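# Seat the hose connector fully onto the tap

## Task

Slide the hose connector onto the tap until it is fully seated, and make sure the pipe frame is still upright afterwards.

## Robot and tools

Robot: two arms, left_arm and right_arm, each with a parallel gripper. The scene frame has its origin at table-top height, halfway between the two nominal arm bases. +x points out over the table, +z points up, and left_arm sits on the +y side. Image left and right do not follow these names. Calibrated bases in the scene frame: left_arm at (+0.001, +0.247, 0) m with quat_wxyz (+1.000, 0, 0, -0.013); right_arm at (-0.026, -0.294, 0) m with quat_wxyz (+1.000, 0, 0, -0.004). Each arm reports its hand pose (end_effector_position in metres, end_effector_quat_wxyz) and its wrist camera pose in its own base frame. Fixed cameras and the table use the scene frame. The reported position is the spot between the finger pads, about 1 cm short of the tips. Fingers point along the gripper's +z and close along its y. Reports can be off by a few cm, more at long reach.

A row is one flat list of 14 numbers covering both arms, even if only one arm moves. The first 7 are left_arm, the last 7 are right_arm. Each block runs: shoulder, elbow, waist, wrist pitch, wrist yaw, wrist roll, then opening. The six joint values are absolute target angles in radians, the same kind of number as Joint positions shows; they are not offsets. Stated ranges: waist -2.618 to 3.054, shoulder 0.000 to 3.142, elbow 0.000 to 3.142, wrist pitch -1.571 to 1.571, wrist yaw -1.571 to 1.571, wrist roll -2.094 to 2.094. Wrist roll has its sign flipped relative to the arm everywhere you read or write it. A call is rejected if a target goes more than 0.059 rad beyond a range end and also beyond the joint's current angle. True ends can differ by up to 0.059 rad; clipped targets give the line "joint sent to its limit". Opening is absolute, from -1 (closed) to +1 (fully open, 0.094 m pad gap). To leave a gripper unchanged, repeat its current command; writing 0 means half-shut.

Tools:
- execute_actions(actions, cameras): actions is a list of actions. Each action is a table of up to 15 rows, one row per 1/30 s step. If a table is short, its last row repeats until the 15 steps are used. One action lasts 0.5 s. With an empty list you only get the state and images back. Each step, a joint's target can lead its measured angle by at most 0.339 rad (waist, shoulder, elbow) or 2.2 rad (wrist joints). If a target would move a gripper more than 200 mm from where it is, that arm's targets are pulled back. So long motions need several actions.
- move(target, speed, blend, opening_speed, blocking, cameras): target is a single 14-number row, or a list of up to 15 rows visited in order. All rows are absolute angles and share a 10 s budget. speed is in rad/s (0.01 to 12.57, default 0.5) and applies to the joint with the farthest to go; give one value or one per target. blend is in rad and rounds off intermediate corners. opening_speed is in opening units per second and must be at least 0.2; use a low value for gentle closing. With blocking=false the call returns early, and a new move takes over from the running one. Paths do not avoid obstacles or the other arm. The result includes a move: line: done, off_target (resting more than 0.035 rad from target), moving, held or fault, plus limits=held if steps were withheld.
- wait(seconds): 0 to 10. The arms keep their last command, and a running move keeps going.
- stop(): brakes the running move. It needs some distance to do so.
- zoom_image(camera, region): gives an enlarged crop of the camera's latest image. region is [x0, y0, x1, y1] in pixels, at most 504 by 504.
- finished_scene(scene): scene is 1 or 2. This ends the scene permanently. Only call it once the connector stays seated with the robot not touching it.

Cameras, each 896x504: cam_head_left, cam_head_right, cam_high, cam_left_wrist, cam_right_wrist. The cameras argument picks which images come back: omit it or pass ["all"] for all, pass [] for none.

Result lines. Joint positions and Joint velocities show each arm's joints in the order above (rad, rad/s), followed by the pad gap (m, m/s). "within noise" means the arm is still. Joint targets shows what the joints are being driven toward right now; resend these values to hold an arm still or to keep a press steady. grip_measured uses the same scale as the opening command and shows no jump when the fingers touch something. Joint torques are in N m, with positive meaning toward a larger angle. They include the arm's own weight. The first three joints wrap at ±28 N m. "joint command not followed" means the clearance check changed or dropped some targets. MOTOR HOT appears at 75 °C. OVER-TEMPERATURE FAULT at 90 °C folds that arm away for the rest of the scene. Holding loads, keeping an arm stretched out, or pushing against something you cannot reach all heat the motors, and this continues while you think.

What to avoid: letting anything leave the table, knocking the pipe frame over, dropping parts or letting go of parts that are still moving, fast impacts, and pushing harder than needed. Faster moves and targets set deeper past the contact point press harder. Keep the two grippers apart; a hard contact between the arms can fail the task. To release, command an opening well above grip_measured. The simulation keeps running while you think, and a loose object may be nudged now and then.

Each tool is called after "Request:" as a command line: name --argument value for each argument, lists and objects as JSON in quotes; but a table of rows of numbers goes row by row, as --pt "numbers of a row", without its own name.

## Session

Request:
execute_actions --actions '[]'

Scene clock: 0.00 s.
left_arm: end_effector_position=(+0.2756, +0.0460, +0.1428) grip_measured=+1.000 end_effector_quat_wxyz=(+0.486, -0.203, +0.785, +0.327) | right_arm: end_effector_position=(+0.3788, +0.0906, +0.1083) grip_measured=+1.000 end_effector_quat_wxyz=(+0.576, +0.067, +0.809, -0.097)
Joint names: [shoulder, elbow, waist, wrist pitch, wrist yaw, wrist roll]
Joint positions: left_arm=[1.108 0.471 -0.427 -0.208 -1.137 0.457 0.094] | right_arm=[1.557 0.504 0.535 0.612 0.734 -0.222 0.094]
Joint velocities: within noise
Joint torques (N m): no reading
Heat: left arm: 49 °C; right arm: 44 °C.
Joint targets: left_arm=[1.104 0.485 -0.427 -0.199 -1.140 0.457] | right_arm=[1.546 0.516 0.535 0.623 0.736 -0.223]
Tool commands: left_gripper/opening=+1.0 right_gripper/opening=+1.0

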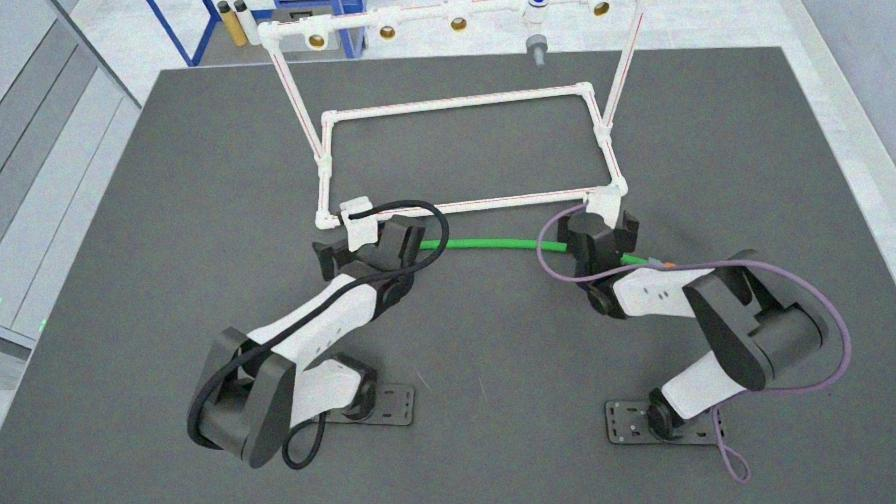

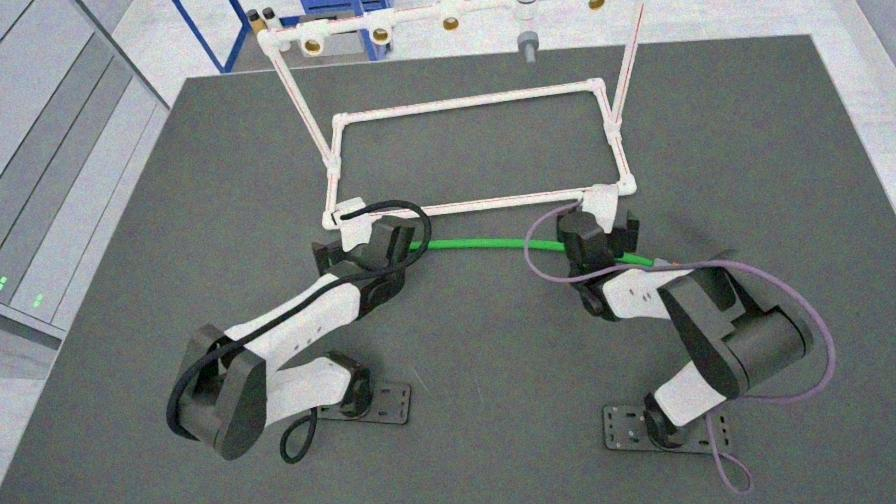

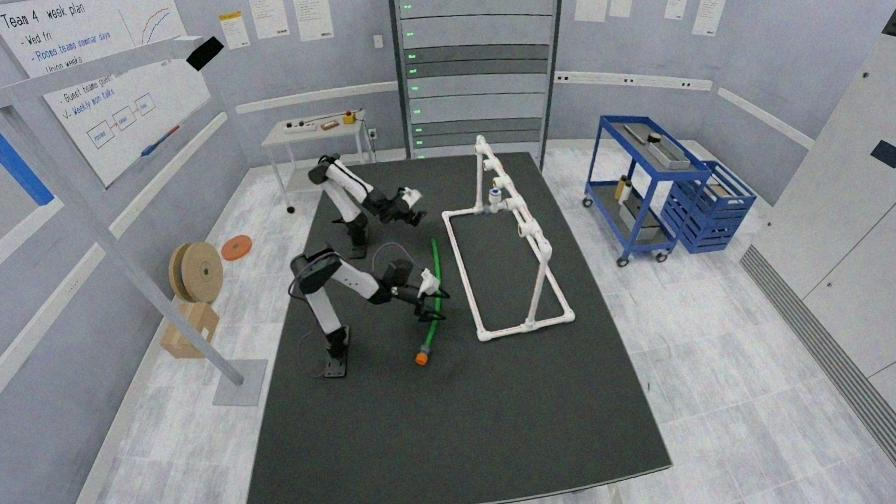

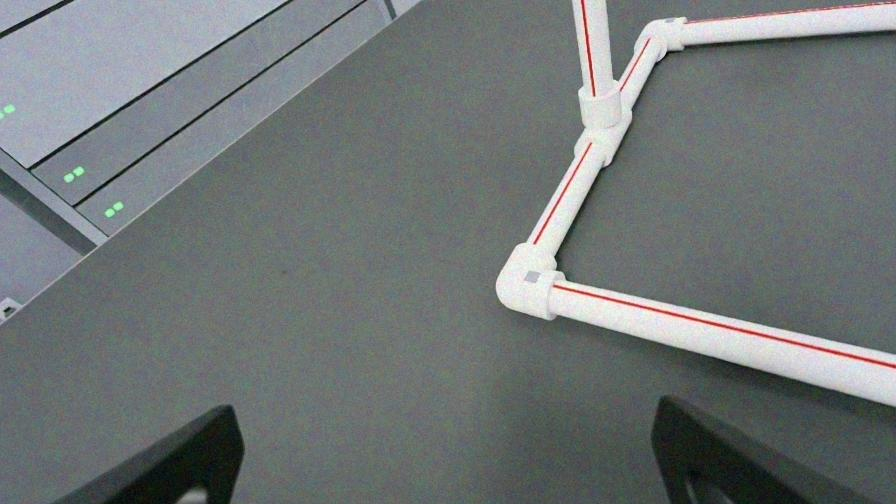

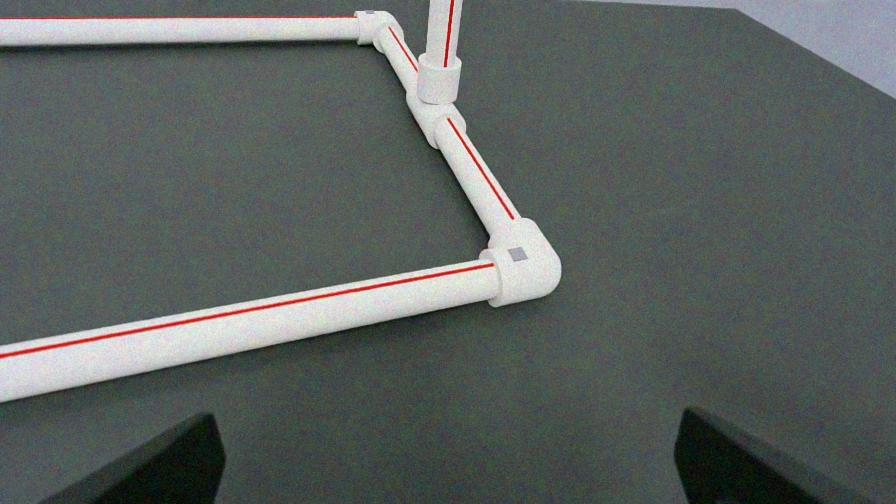

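Request:
zoom_image --camera "cam_head_left" --region '[240, 0, 680, 247]'

Request:
zoom_image --camera "cam_high" --region '[400, 120, 600, 380]'

Request:
zoom_image --camera "cam_head_left" --region '[380, 180, 780, 400]'

Request:
zoom_image --camera "cam_high" --region '[440, 120, 560, 220]'

Request:
zoom_image --camera "cam_head_right" --region '[440, 0, 640, 100]'

Scaled by 1.145 from the camera's 896x504 image, which has a finer 1280x720 frame.

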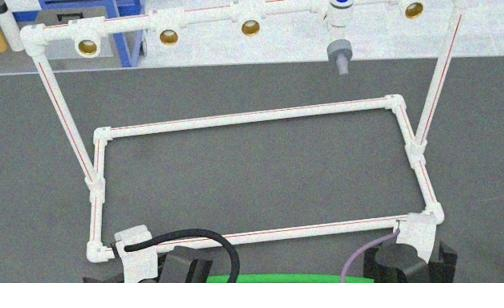

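Scaled by 1.938 from the camera's 896x504 image, which has a finer 1280x720 frame.

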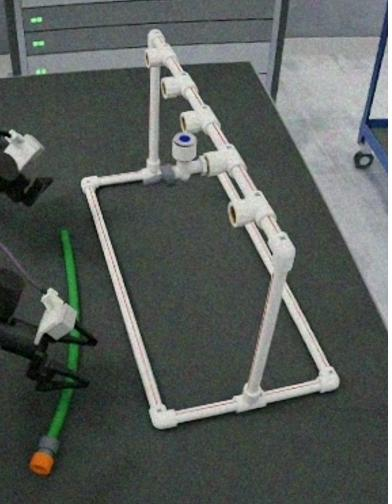

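Scaled by 1.260 from the camera's 896x504 image, which has a finer 1280x720 frame.

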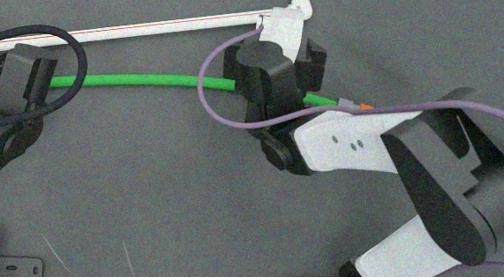

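Scaled by 4.200 from the camera's 896x504 image, which has a finer 1280x720 frame.

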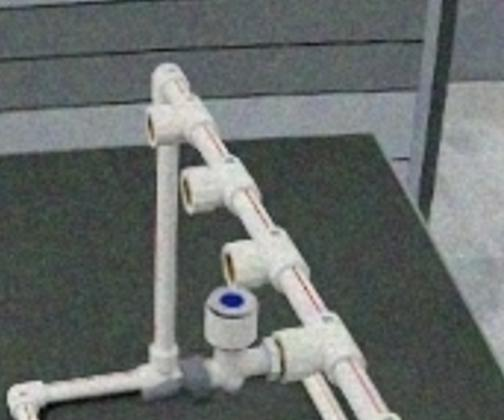

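Scaled by 2.520 from the camera's 896x504 image, which has a finer 1280x720 frame.

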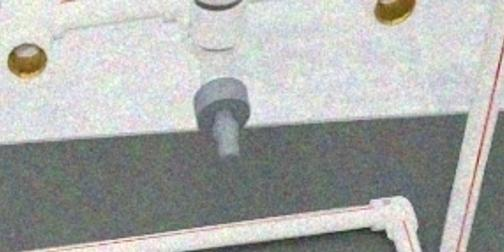

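Request:
move --target '[1.104,0.485,-0.427,-0.199,-1.14,0.457,1,1.136,1.014,1.04,0.122,1.04,0,1]' --speed 0.7

Scene clock: 54.23 s.
left_arm: end_effector_position=(+0.2756, +0.0460, +0.1428) grip_measured=+1.000 end_effector_quat_wxyz=(+0.486, -0.203, +0.785, +0.327) | right_arm: end_effector_position=(+0.2908, +0.2016, +0.3752) grip_measured=+1.000 end_effector_quat_wxyz=(+0.703, -0.006, +0.711, -0.003)
Joint names: [shoulder, elbow, waist, wrist pitch, wrist yaw, wrist roll]
Joint positions: left_arm=[1.108 0.471 -0.427 -0.208 -1.137 0.457 0.094] | right_arm=[1.134 0.998 1.036 0.115 1.03 -0.007 0.094]
Joint torques (N m): left_arm=[-2.03 8.59 -0.02 1.6 -0.4 0] | right_arm=[-2.81 9.59 0.34 1.51 0.13 -0.01]
Heat: left arm: 55 °C; right arm: 48 °C.
Joint targets: left_arm=[1.104 0.485 -0.427 -0.199 -1.140 0.457] | right_arm=[1.136 1.014 1.040 0.122 1.040 0.000]
move: done
camera_calibration:
cam_right_wrist: T_world_to_cam=[[-0.0128219, -0.999914, 0.00274534, 0.203123], [-0.422705, 0.00293211, -0.906263, 0.50443], [0.906177, -0.0127804, -0.422706, -0.016216], [0, 0, 0, 1]] pos_world=[0.230524, 0.201419, 0.449734]

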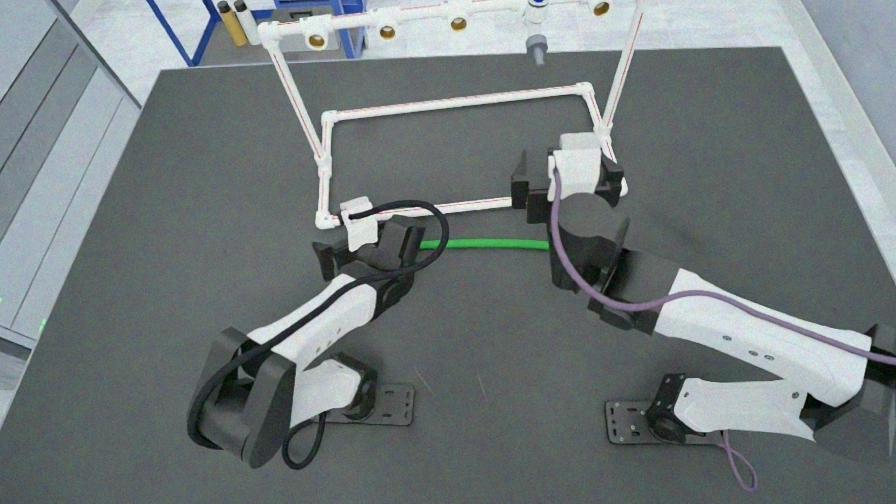

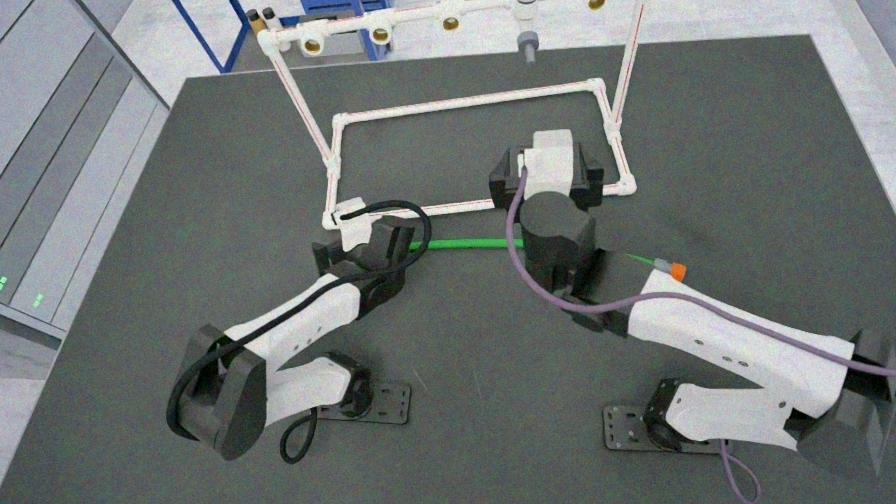

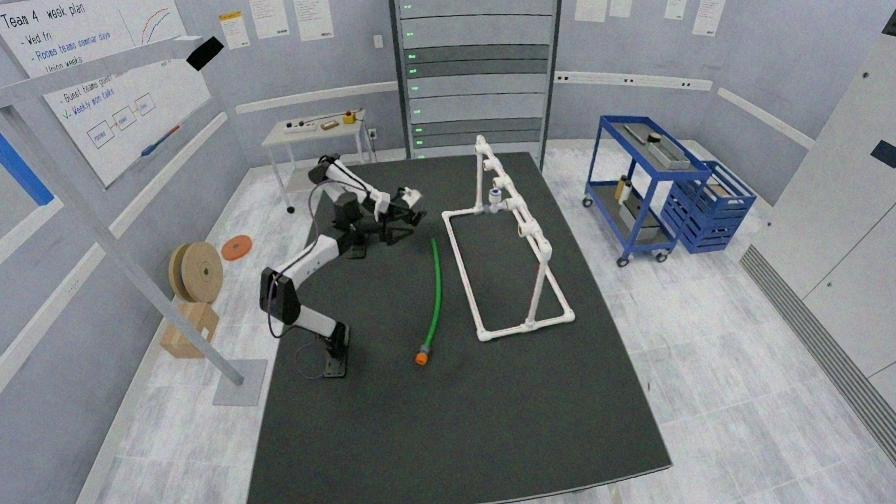

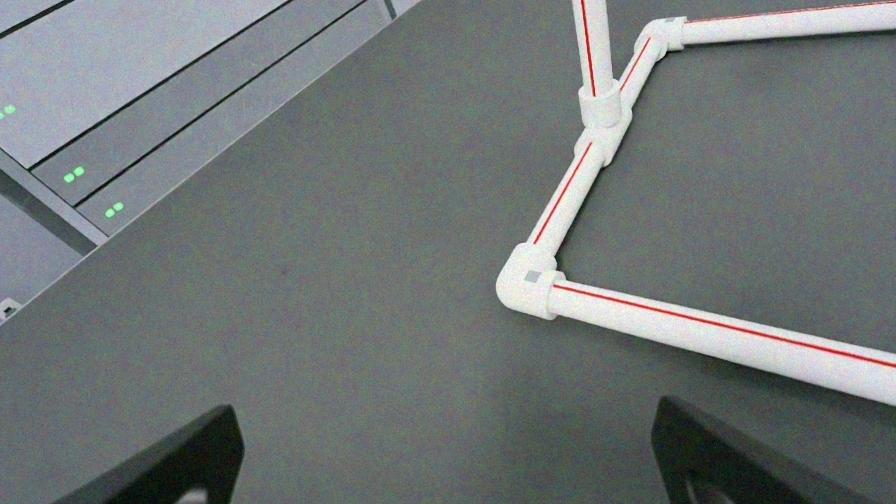

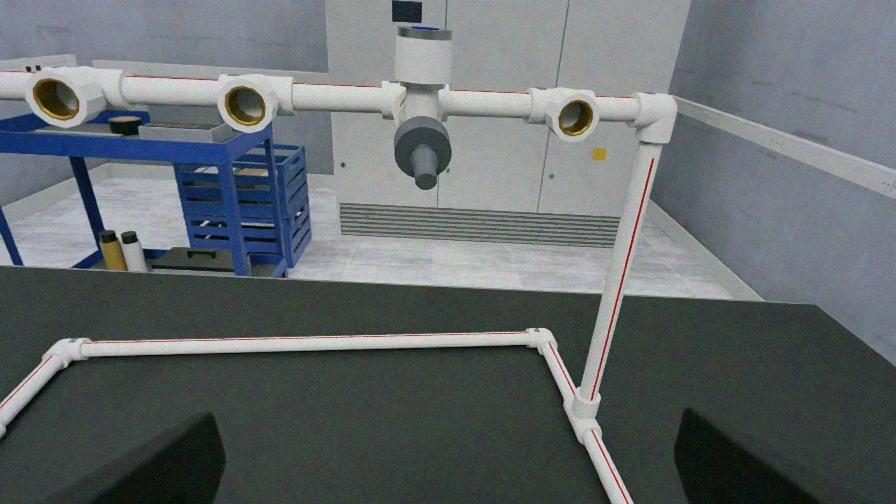

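Request:
zoom_image --camera "cam_right_wrist" --region '[350, 10, 550, 210]'

Request:
zoom_image --camera "cam_high" --region '[460, 160, 580, 240]'

Request:
zoom_image --camera "cam_high" --region '[400, 330, 460, 380]'

Request:
zoom_image --camera "cam_head_right" --region '[620, 240, 720, 300]'

Scaled by 2.520 from the camera's 896x504 image, which has a finer 1280x720 frame.

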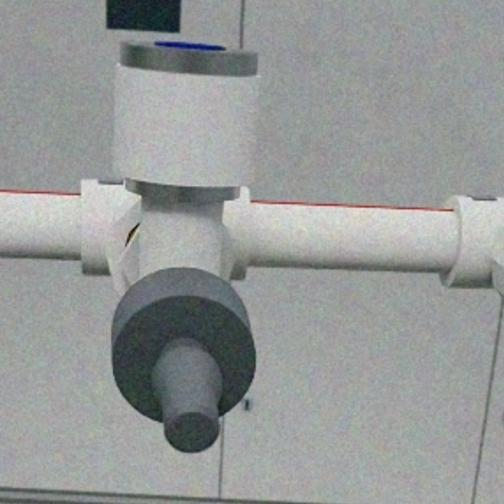

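Scaled by 4.200 from the camera's 896x504 image, which has a finer 1280x720 frame.

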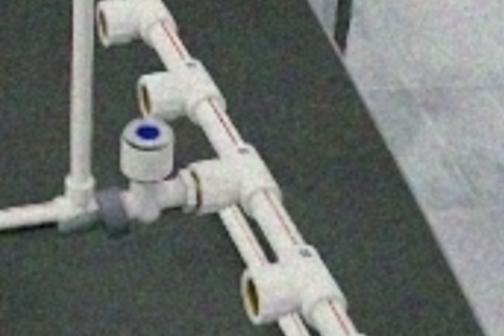

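Scaled by 8.400 from the camera's 896x504 image, which has a finer 1280x720 frame.

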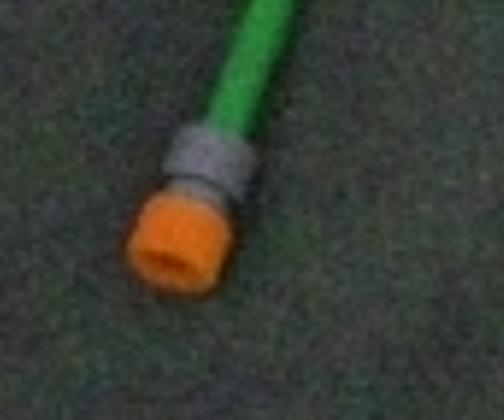

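Scaled by 5.040 from the camera's 896x504 image, which has a finer 1280x720 frame.

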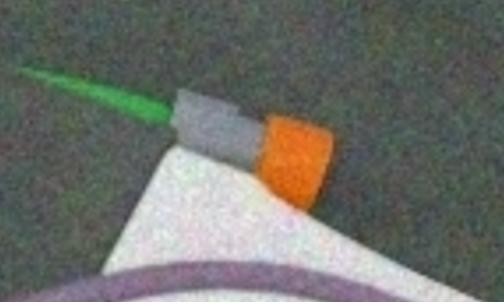

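Request:
move --pt "1.3 1.2 0.1 0.1 1.5 0 1 1.219 0.619 1.04 0.6 1.04 0 1" --pt "2.003 1.903 0.1 0.1 1.5 0 1 1.219 0.619 1.04 0.6 1.04 0 1" --speed 0.8

Scene clock: 79.77 s.
left_arm: end_effector_position=(+0.4783, -0.1271, +0.3817) grip_measured=+1.000 end_effector_quat_wxyz=(+0.525, +0.441, +0.554, -0.472) | right_arm: end_effector_position=(+0.2935, +0.2059, +0.2698) grip_measured=+1.000 end_effector_quat_wxyz=(+0.703, -0.006, +0.711, -0.003)
Joint names: [shoulder, elbow, waist, wrist pitch, wrist yaw, wrist roll]
Joint positions: left_arm=[1.99 1.871 0.094 0.078 1.498 0.018 0.094] | right_arm=[1.215 0.62 1.036 0.574 1.032 -0.005 0.094]
Joint torques (N m): left_arm=[-6.98 10.61 0.59 1.87 0.16 -0.23] | right_arm=[-2.99 7.54 0.34 1.66 0.1 -0.01]
Heat: left arm: 58 °C; right arm: 50 °C.
Joint targets: left_arm=[2.003 1.903 0.100 0.100 1.500 0.000] | right_arm=[1.219 0.619 1.040 0.600 1.040 0.000]
move: done
camera_calibration:
cam_left_wrist: T_world_to_cam=[[-0.989251, -0.137468, 0.049842, 0.435577], [-0.102078, 0.405169, -0.908525, 0.48885], [0.104699, -0.903848, -0.414846, 0.085599], [0, 0, 0, 1]] pos_world=[0.471834, -0.0608203, 0.457933]
cam_right_wrist: T_world_to_cam=[[-0.0144107, -0.99989, 0.00359517, 0.207915], [-0.422498, 0.0028303, -0.90636, 0.410002], [0.906249, -0.0145803, -0.422492, -0.0627886], [0, 0, 0, 1]] pos_world=[0.233123, 0.205816, 0.344334]

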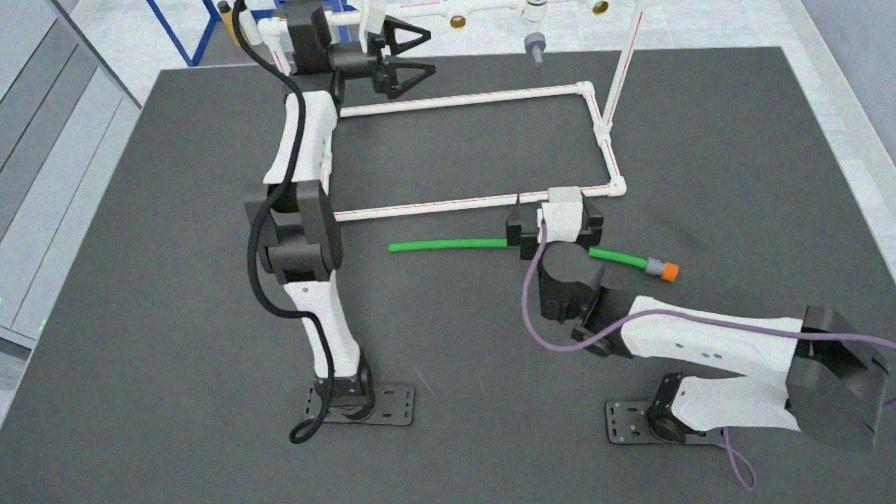

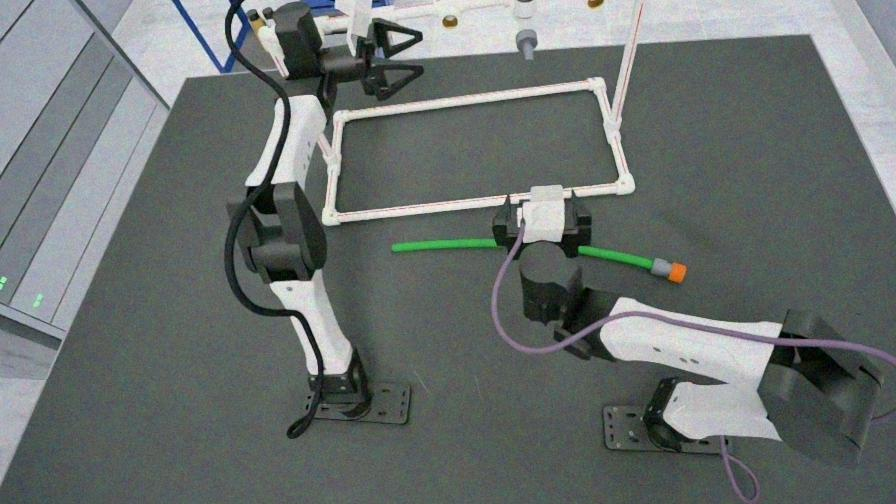

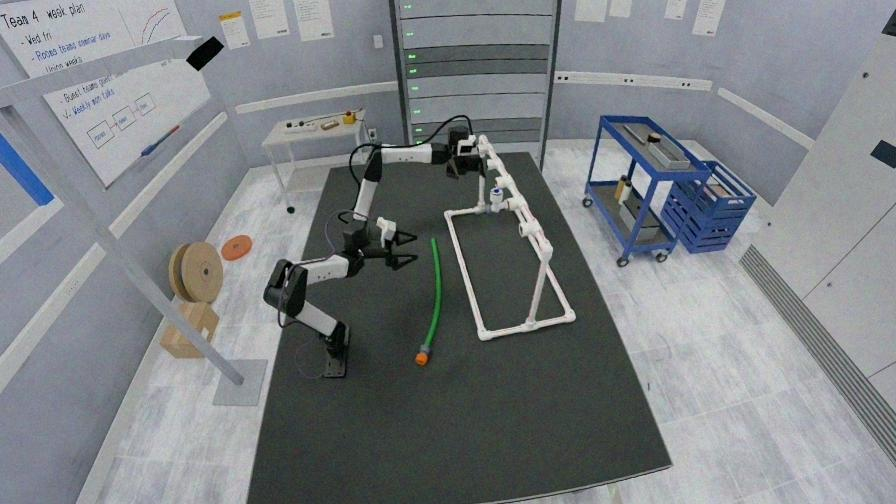

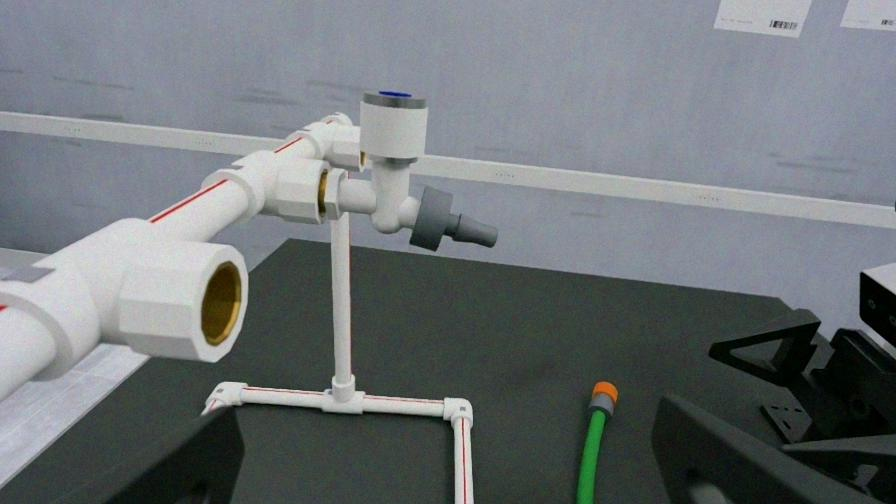

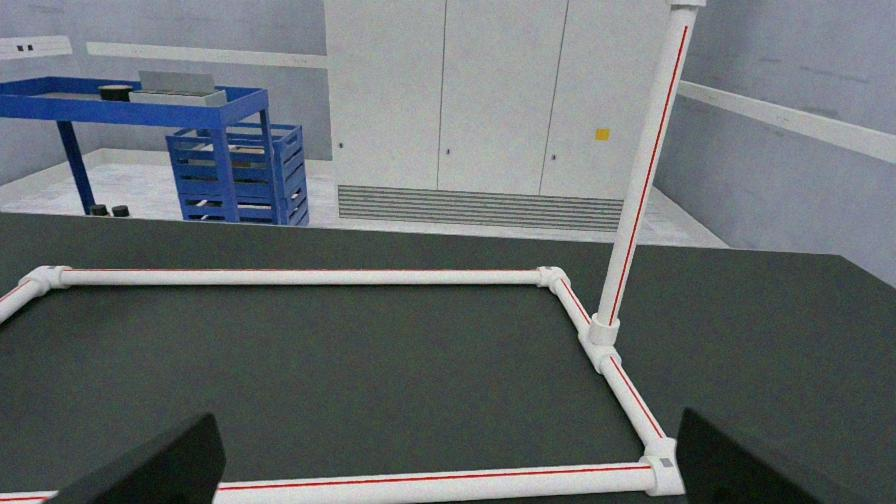

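Request:
zoom_image --camera "cam_left_wrist" --region '[300, 70, 520, 270]'

Request:
zoom_image --camera "cam_left_wrist" --region '[550, 360, 650, 504]'

Request:
zoom_image --camera "cam_head_right" --region '[570, 220, 730, 310]'

Scaled by 2.291 from the camera's 896x504 image, which has a finer 1280x720 frame.

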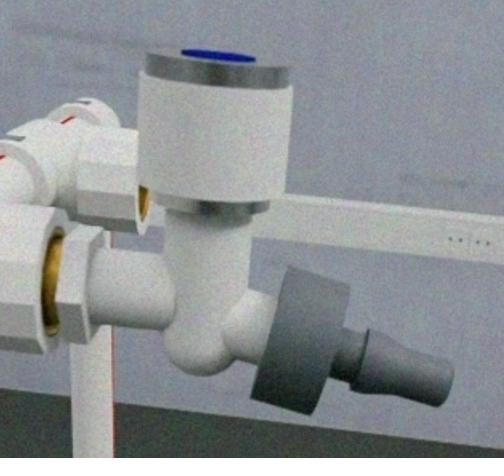

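Scaled by 3.500 from the camera's 896x504 image, which has a finer 1280x720 frame.

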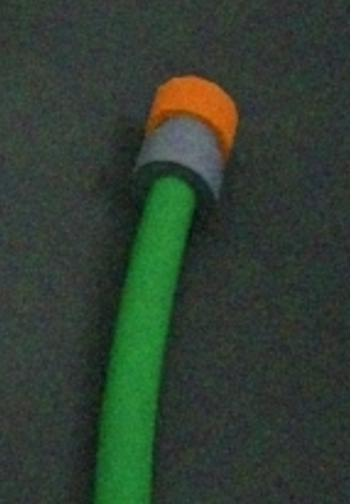

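Scaled by 3.150 from the camera's 896x504 image, which has a finer 1280x720 frame.

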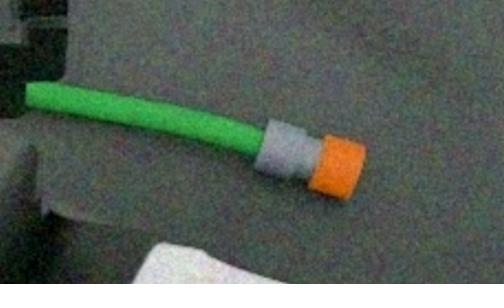

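Request:
move --pt "1.3 1.2 0.1 0.1 1.5 0 1 1.5 1.2 0.3 -0.6 0.4 -1.0 1" --pt "1.1 0.7 0.2 0.3 1.0 0 1 1.627 1.448 -0.126 -1.392 0 -1.756 1" --speed 0.9 --blend 0.1

Scene clock: 162.30 s.
left_arm: end_effector_position=(+0.3380, -0.0826, +0.2802) grip_measured=+1.000 end_effector_quat_wxyz=(+0.597, +0.244, +0.694, -0.319) | right_arm: end_effector_position=(+0.2799, -0.0360, +0.1410) grip_measured=+1.000 end_effector_quat_wxyz=(-0.002, +0.802, +0.597, -0.008)
Joint names: [shoulder, elbow, waist, wrist pitch, wrist yaw, wrist roll]
Joint positions: left_arm=[1.121 0.7 0.194 0.263 1.017 0.018 0.094] | right_arm=[1.622 1.421 -0.124 -1.383 0.007 -1.739 0.094]
Joint torques (N m): left_arm=[-3.88 7.95 0.47 2.41 -0.01 -0.24] | right_arm=[-5.33 9.24 -0.27 0.07 -0.06 -0.27]
Heat: left arm: 62 °C; right arm: 46 °C.
Joint targets: left_arm=[1.100 0.700 0.200 0.300 1.000 0.000] | right_arm=[1.627 1.448 -0.126 -1.392 0.000 -1.756]
move: off_target (left_arm); left_arm: the wrist pitch is farthest, 0.037 rad from its target
camera_calibration:
cam_left_wrist: T_world_to_cam=[[-0.740332, -0.656544, 0.144426, 0.154321], [-0.416171, 0.278899, -0.865458, 0.448017], [0.527931, -0.700832, -0.479713, -0.00961927], [0, 0, 0, 1]] pos_world=[0.305778, -0.0303748, 0.360837]
cam_right_wrist: T_world_to_cam=[[-0.954323, 0.297224, 0.0304249, 0.272352], [0.283785, 0.86987, 0.403476, -0.0629688], [0.0934572, 0.39368, -0.914484, 0.203147], [0, 0, 0, 1]] pos_world=[0.258796, -0.10615, 0.202895]

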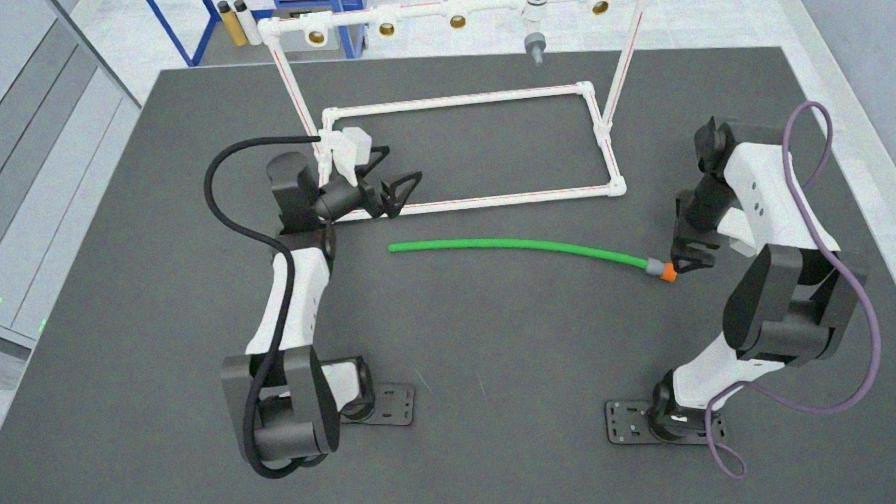

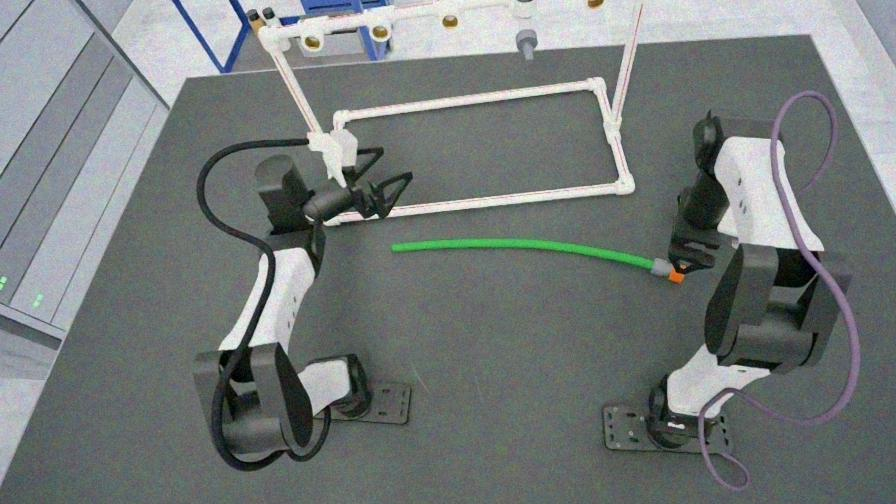

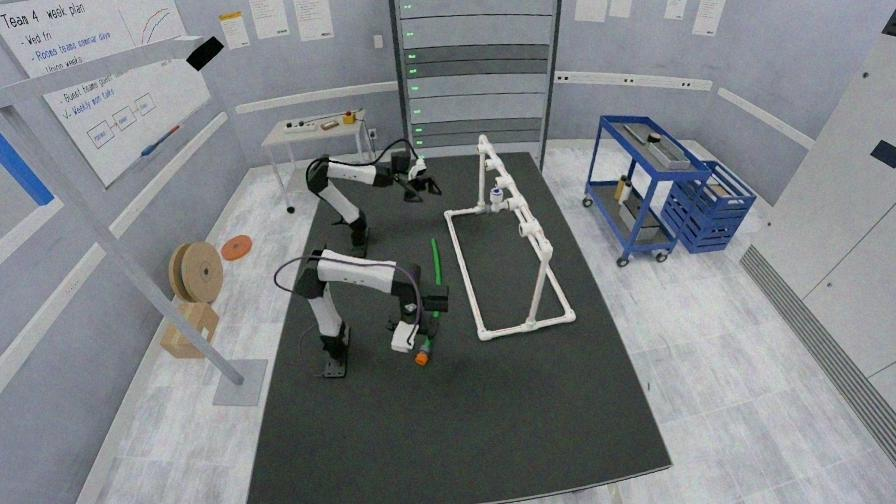

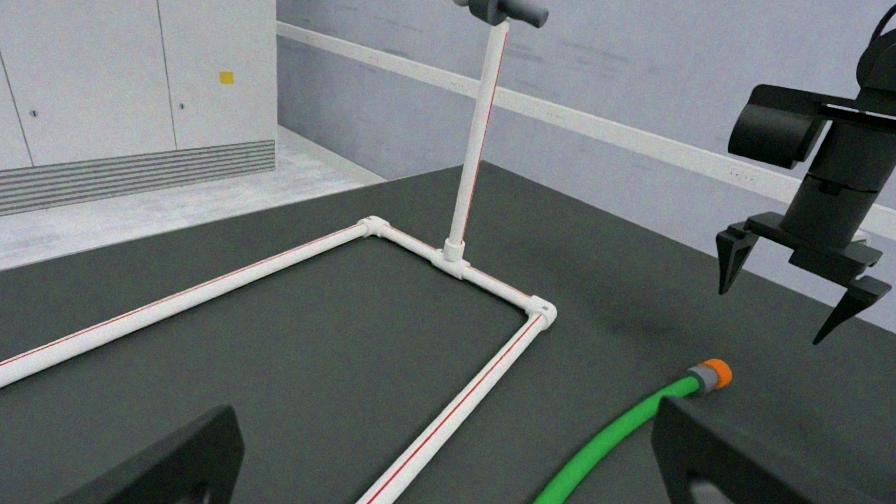

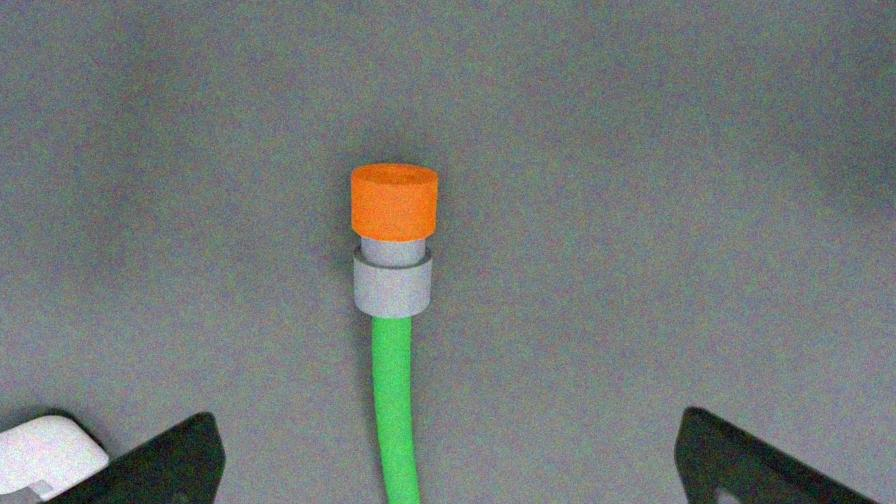

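Request:
move --target '[1.1,0.7,0.2,0.3,1.0,0,1,1.893,1.415,0.199,-1.335,0.467,-2.081,1]' --speed 0.6

Scene clock: 211.30 s.
left_arm: end_effector_position=(+0.3381, -0.0825, +0.2803) grip_measured=+1.000 end_effector_quat_wxyz=(+0.598, +0.244, +0.694, -0.319) | right_arm: end_effector_position=(+0.3008, -0.0150, +0.0821) grip_measured=+1.000 end_effector_quat_wxyz=(+0.146, +0.760, +0.599, -0.204)
Joint names: [shoulder, elbow, waist, wrist pitch, wrist yaw, wrist roll]
Joint positions: left_arm=[1.121 0.7 0.194 0.264 1.016 0.018 0.094] | right_arm=[1.894 1.415 0.199 -1.343 0.446 -2.063 0.094]
Joint torques (N m): left_arm=[-3.85 7.86 0.49 2.43 0.02 -0.23] | right_arm=[-7.56 5.93 -0.02 -0.17 0.52 -0.28]
Heat: left arm: 59 °C; right arm: 46 °C.
Joint targets: left_arm=[1.100 0.700 0.200 0.300 1.000 0.000] | right_arm=[1.893 1.415 0.199 -1.335 0.467 -2.081]
move: off_target (left_arm); left_arm: the wrist pitch is farthest, 0.036 rad from its target
camera_calibration:
cam_left_wrist: T_world_to_cam=[[-0.739921, -0.657177, 0.14365, 0.154577], [-0.415733, 0.27885, -0.865684, 0.448062], [0.528851, -0.700258, -0.479537, -0.00988064], [0, 0, 0, 1]] pos_world=[0.305874, -0.030277, 0.360937]
cam_right_wrist: T_world_to_cam=[[-0.966143, 0.255828, 0.0334676, 0.290495], [0.252418, 0.96408, -0.0826738, -0.0125752], [-0.0534157, -0.0714269, -0.996015, 0.182954], [0, 0, 0, 1]] pos_world=[0.293607, -0.0491256, 0.171463]

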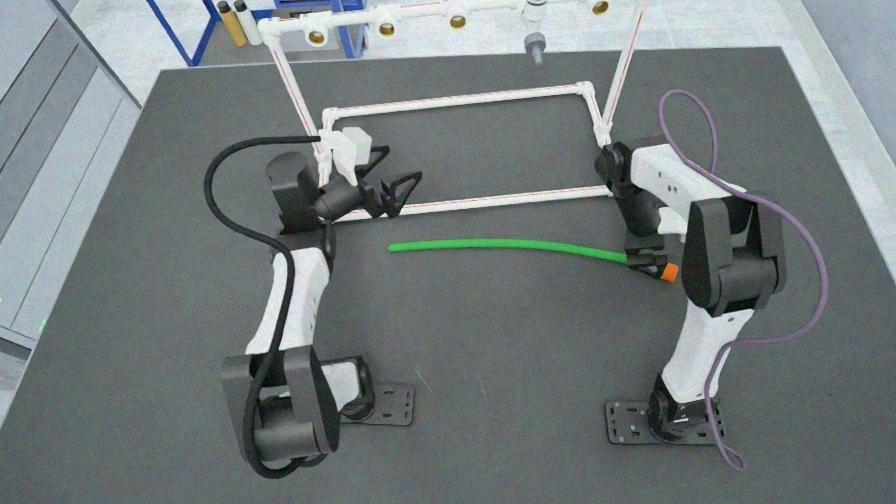

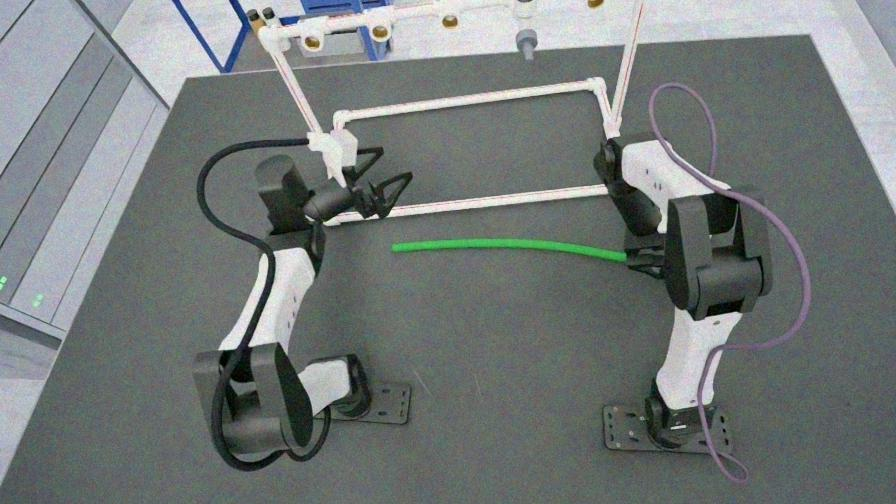

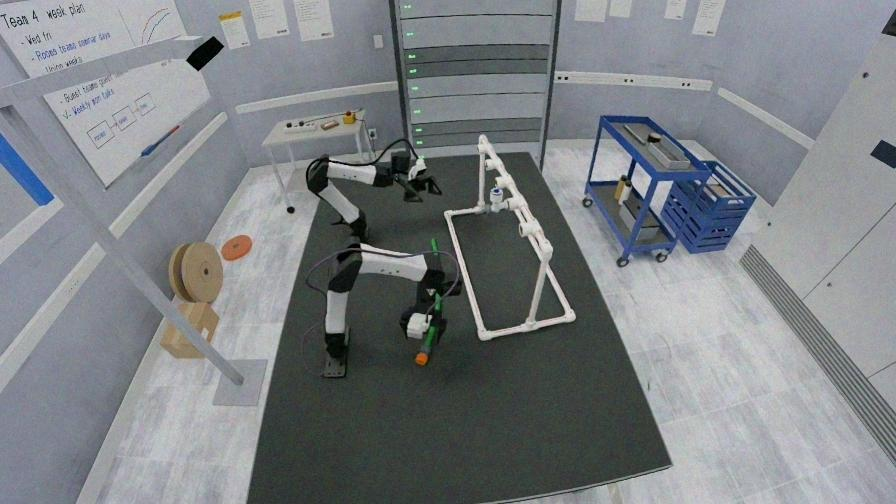

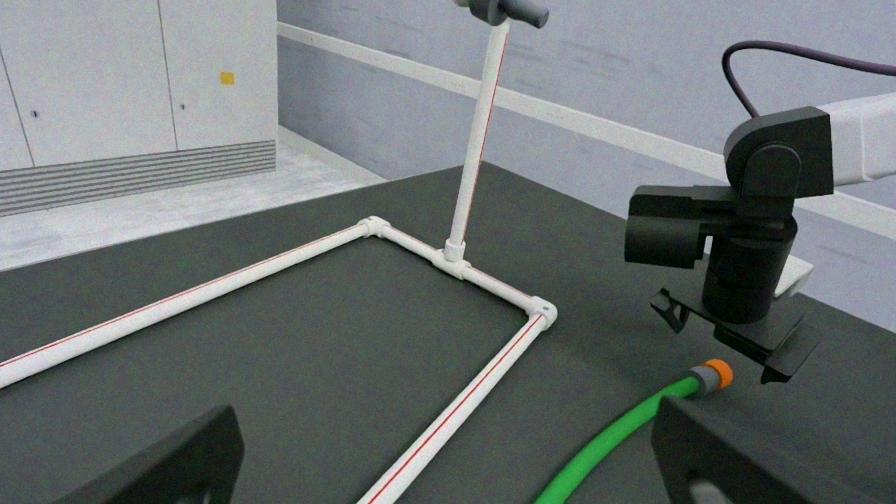

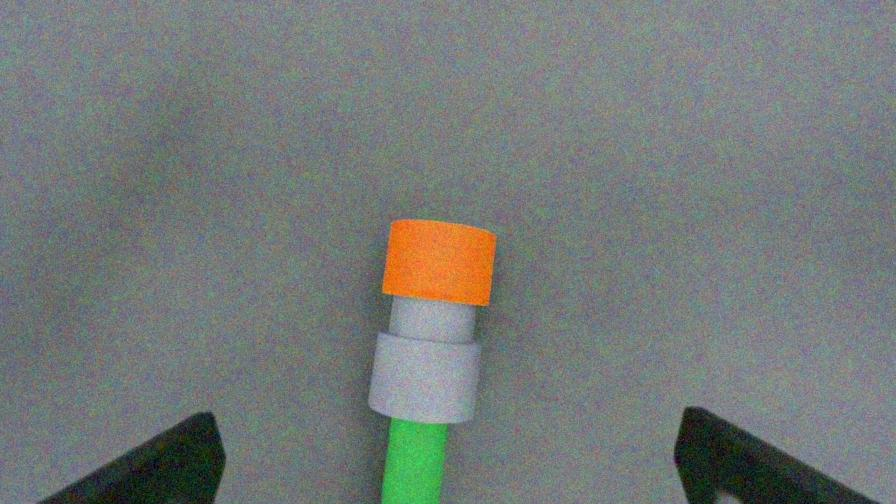

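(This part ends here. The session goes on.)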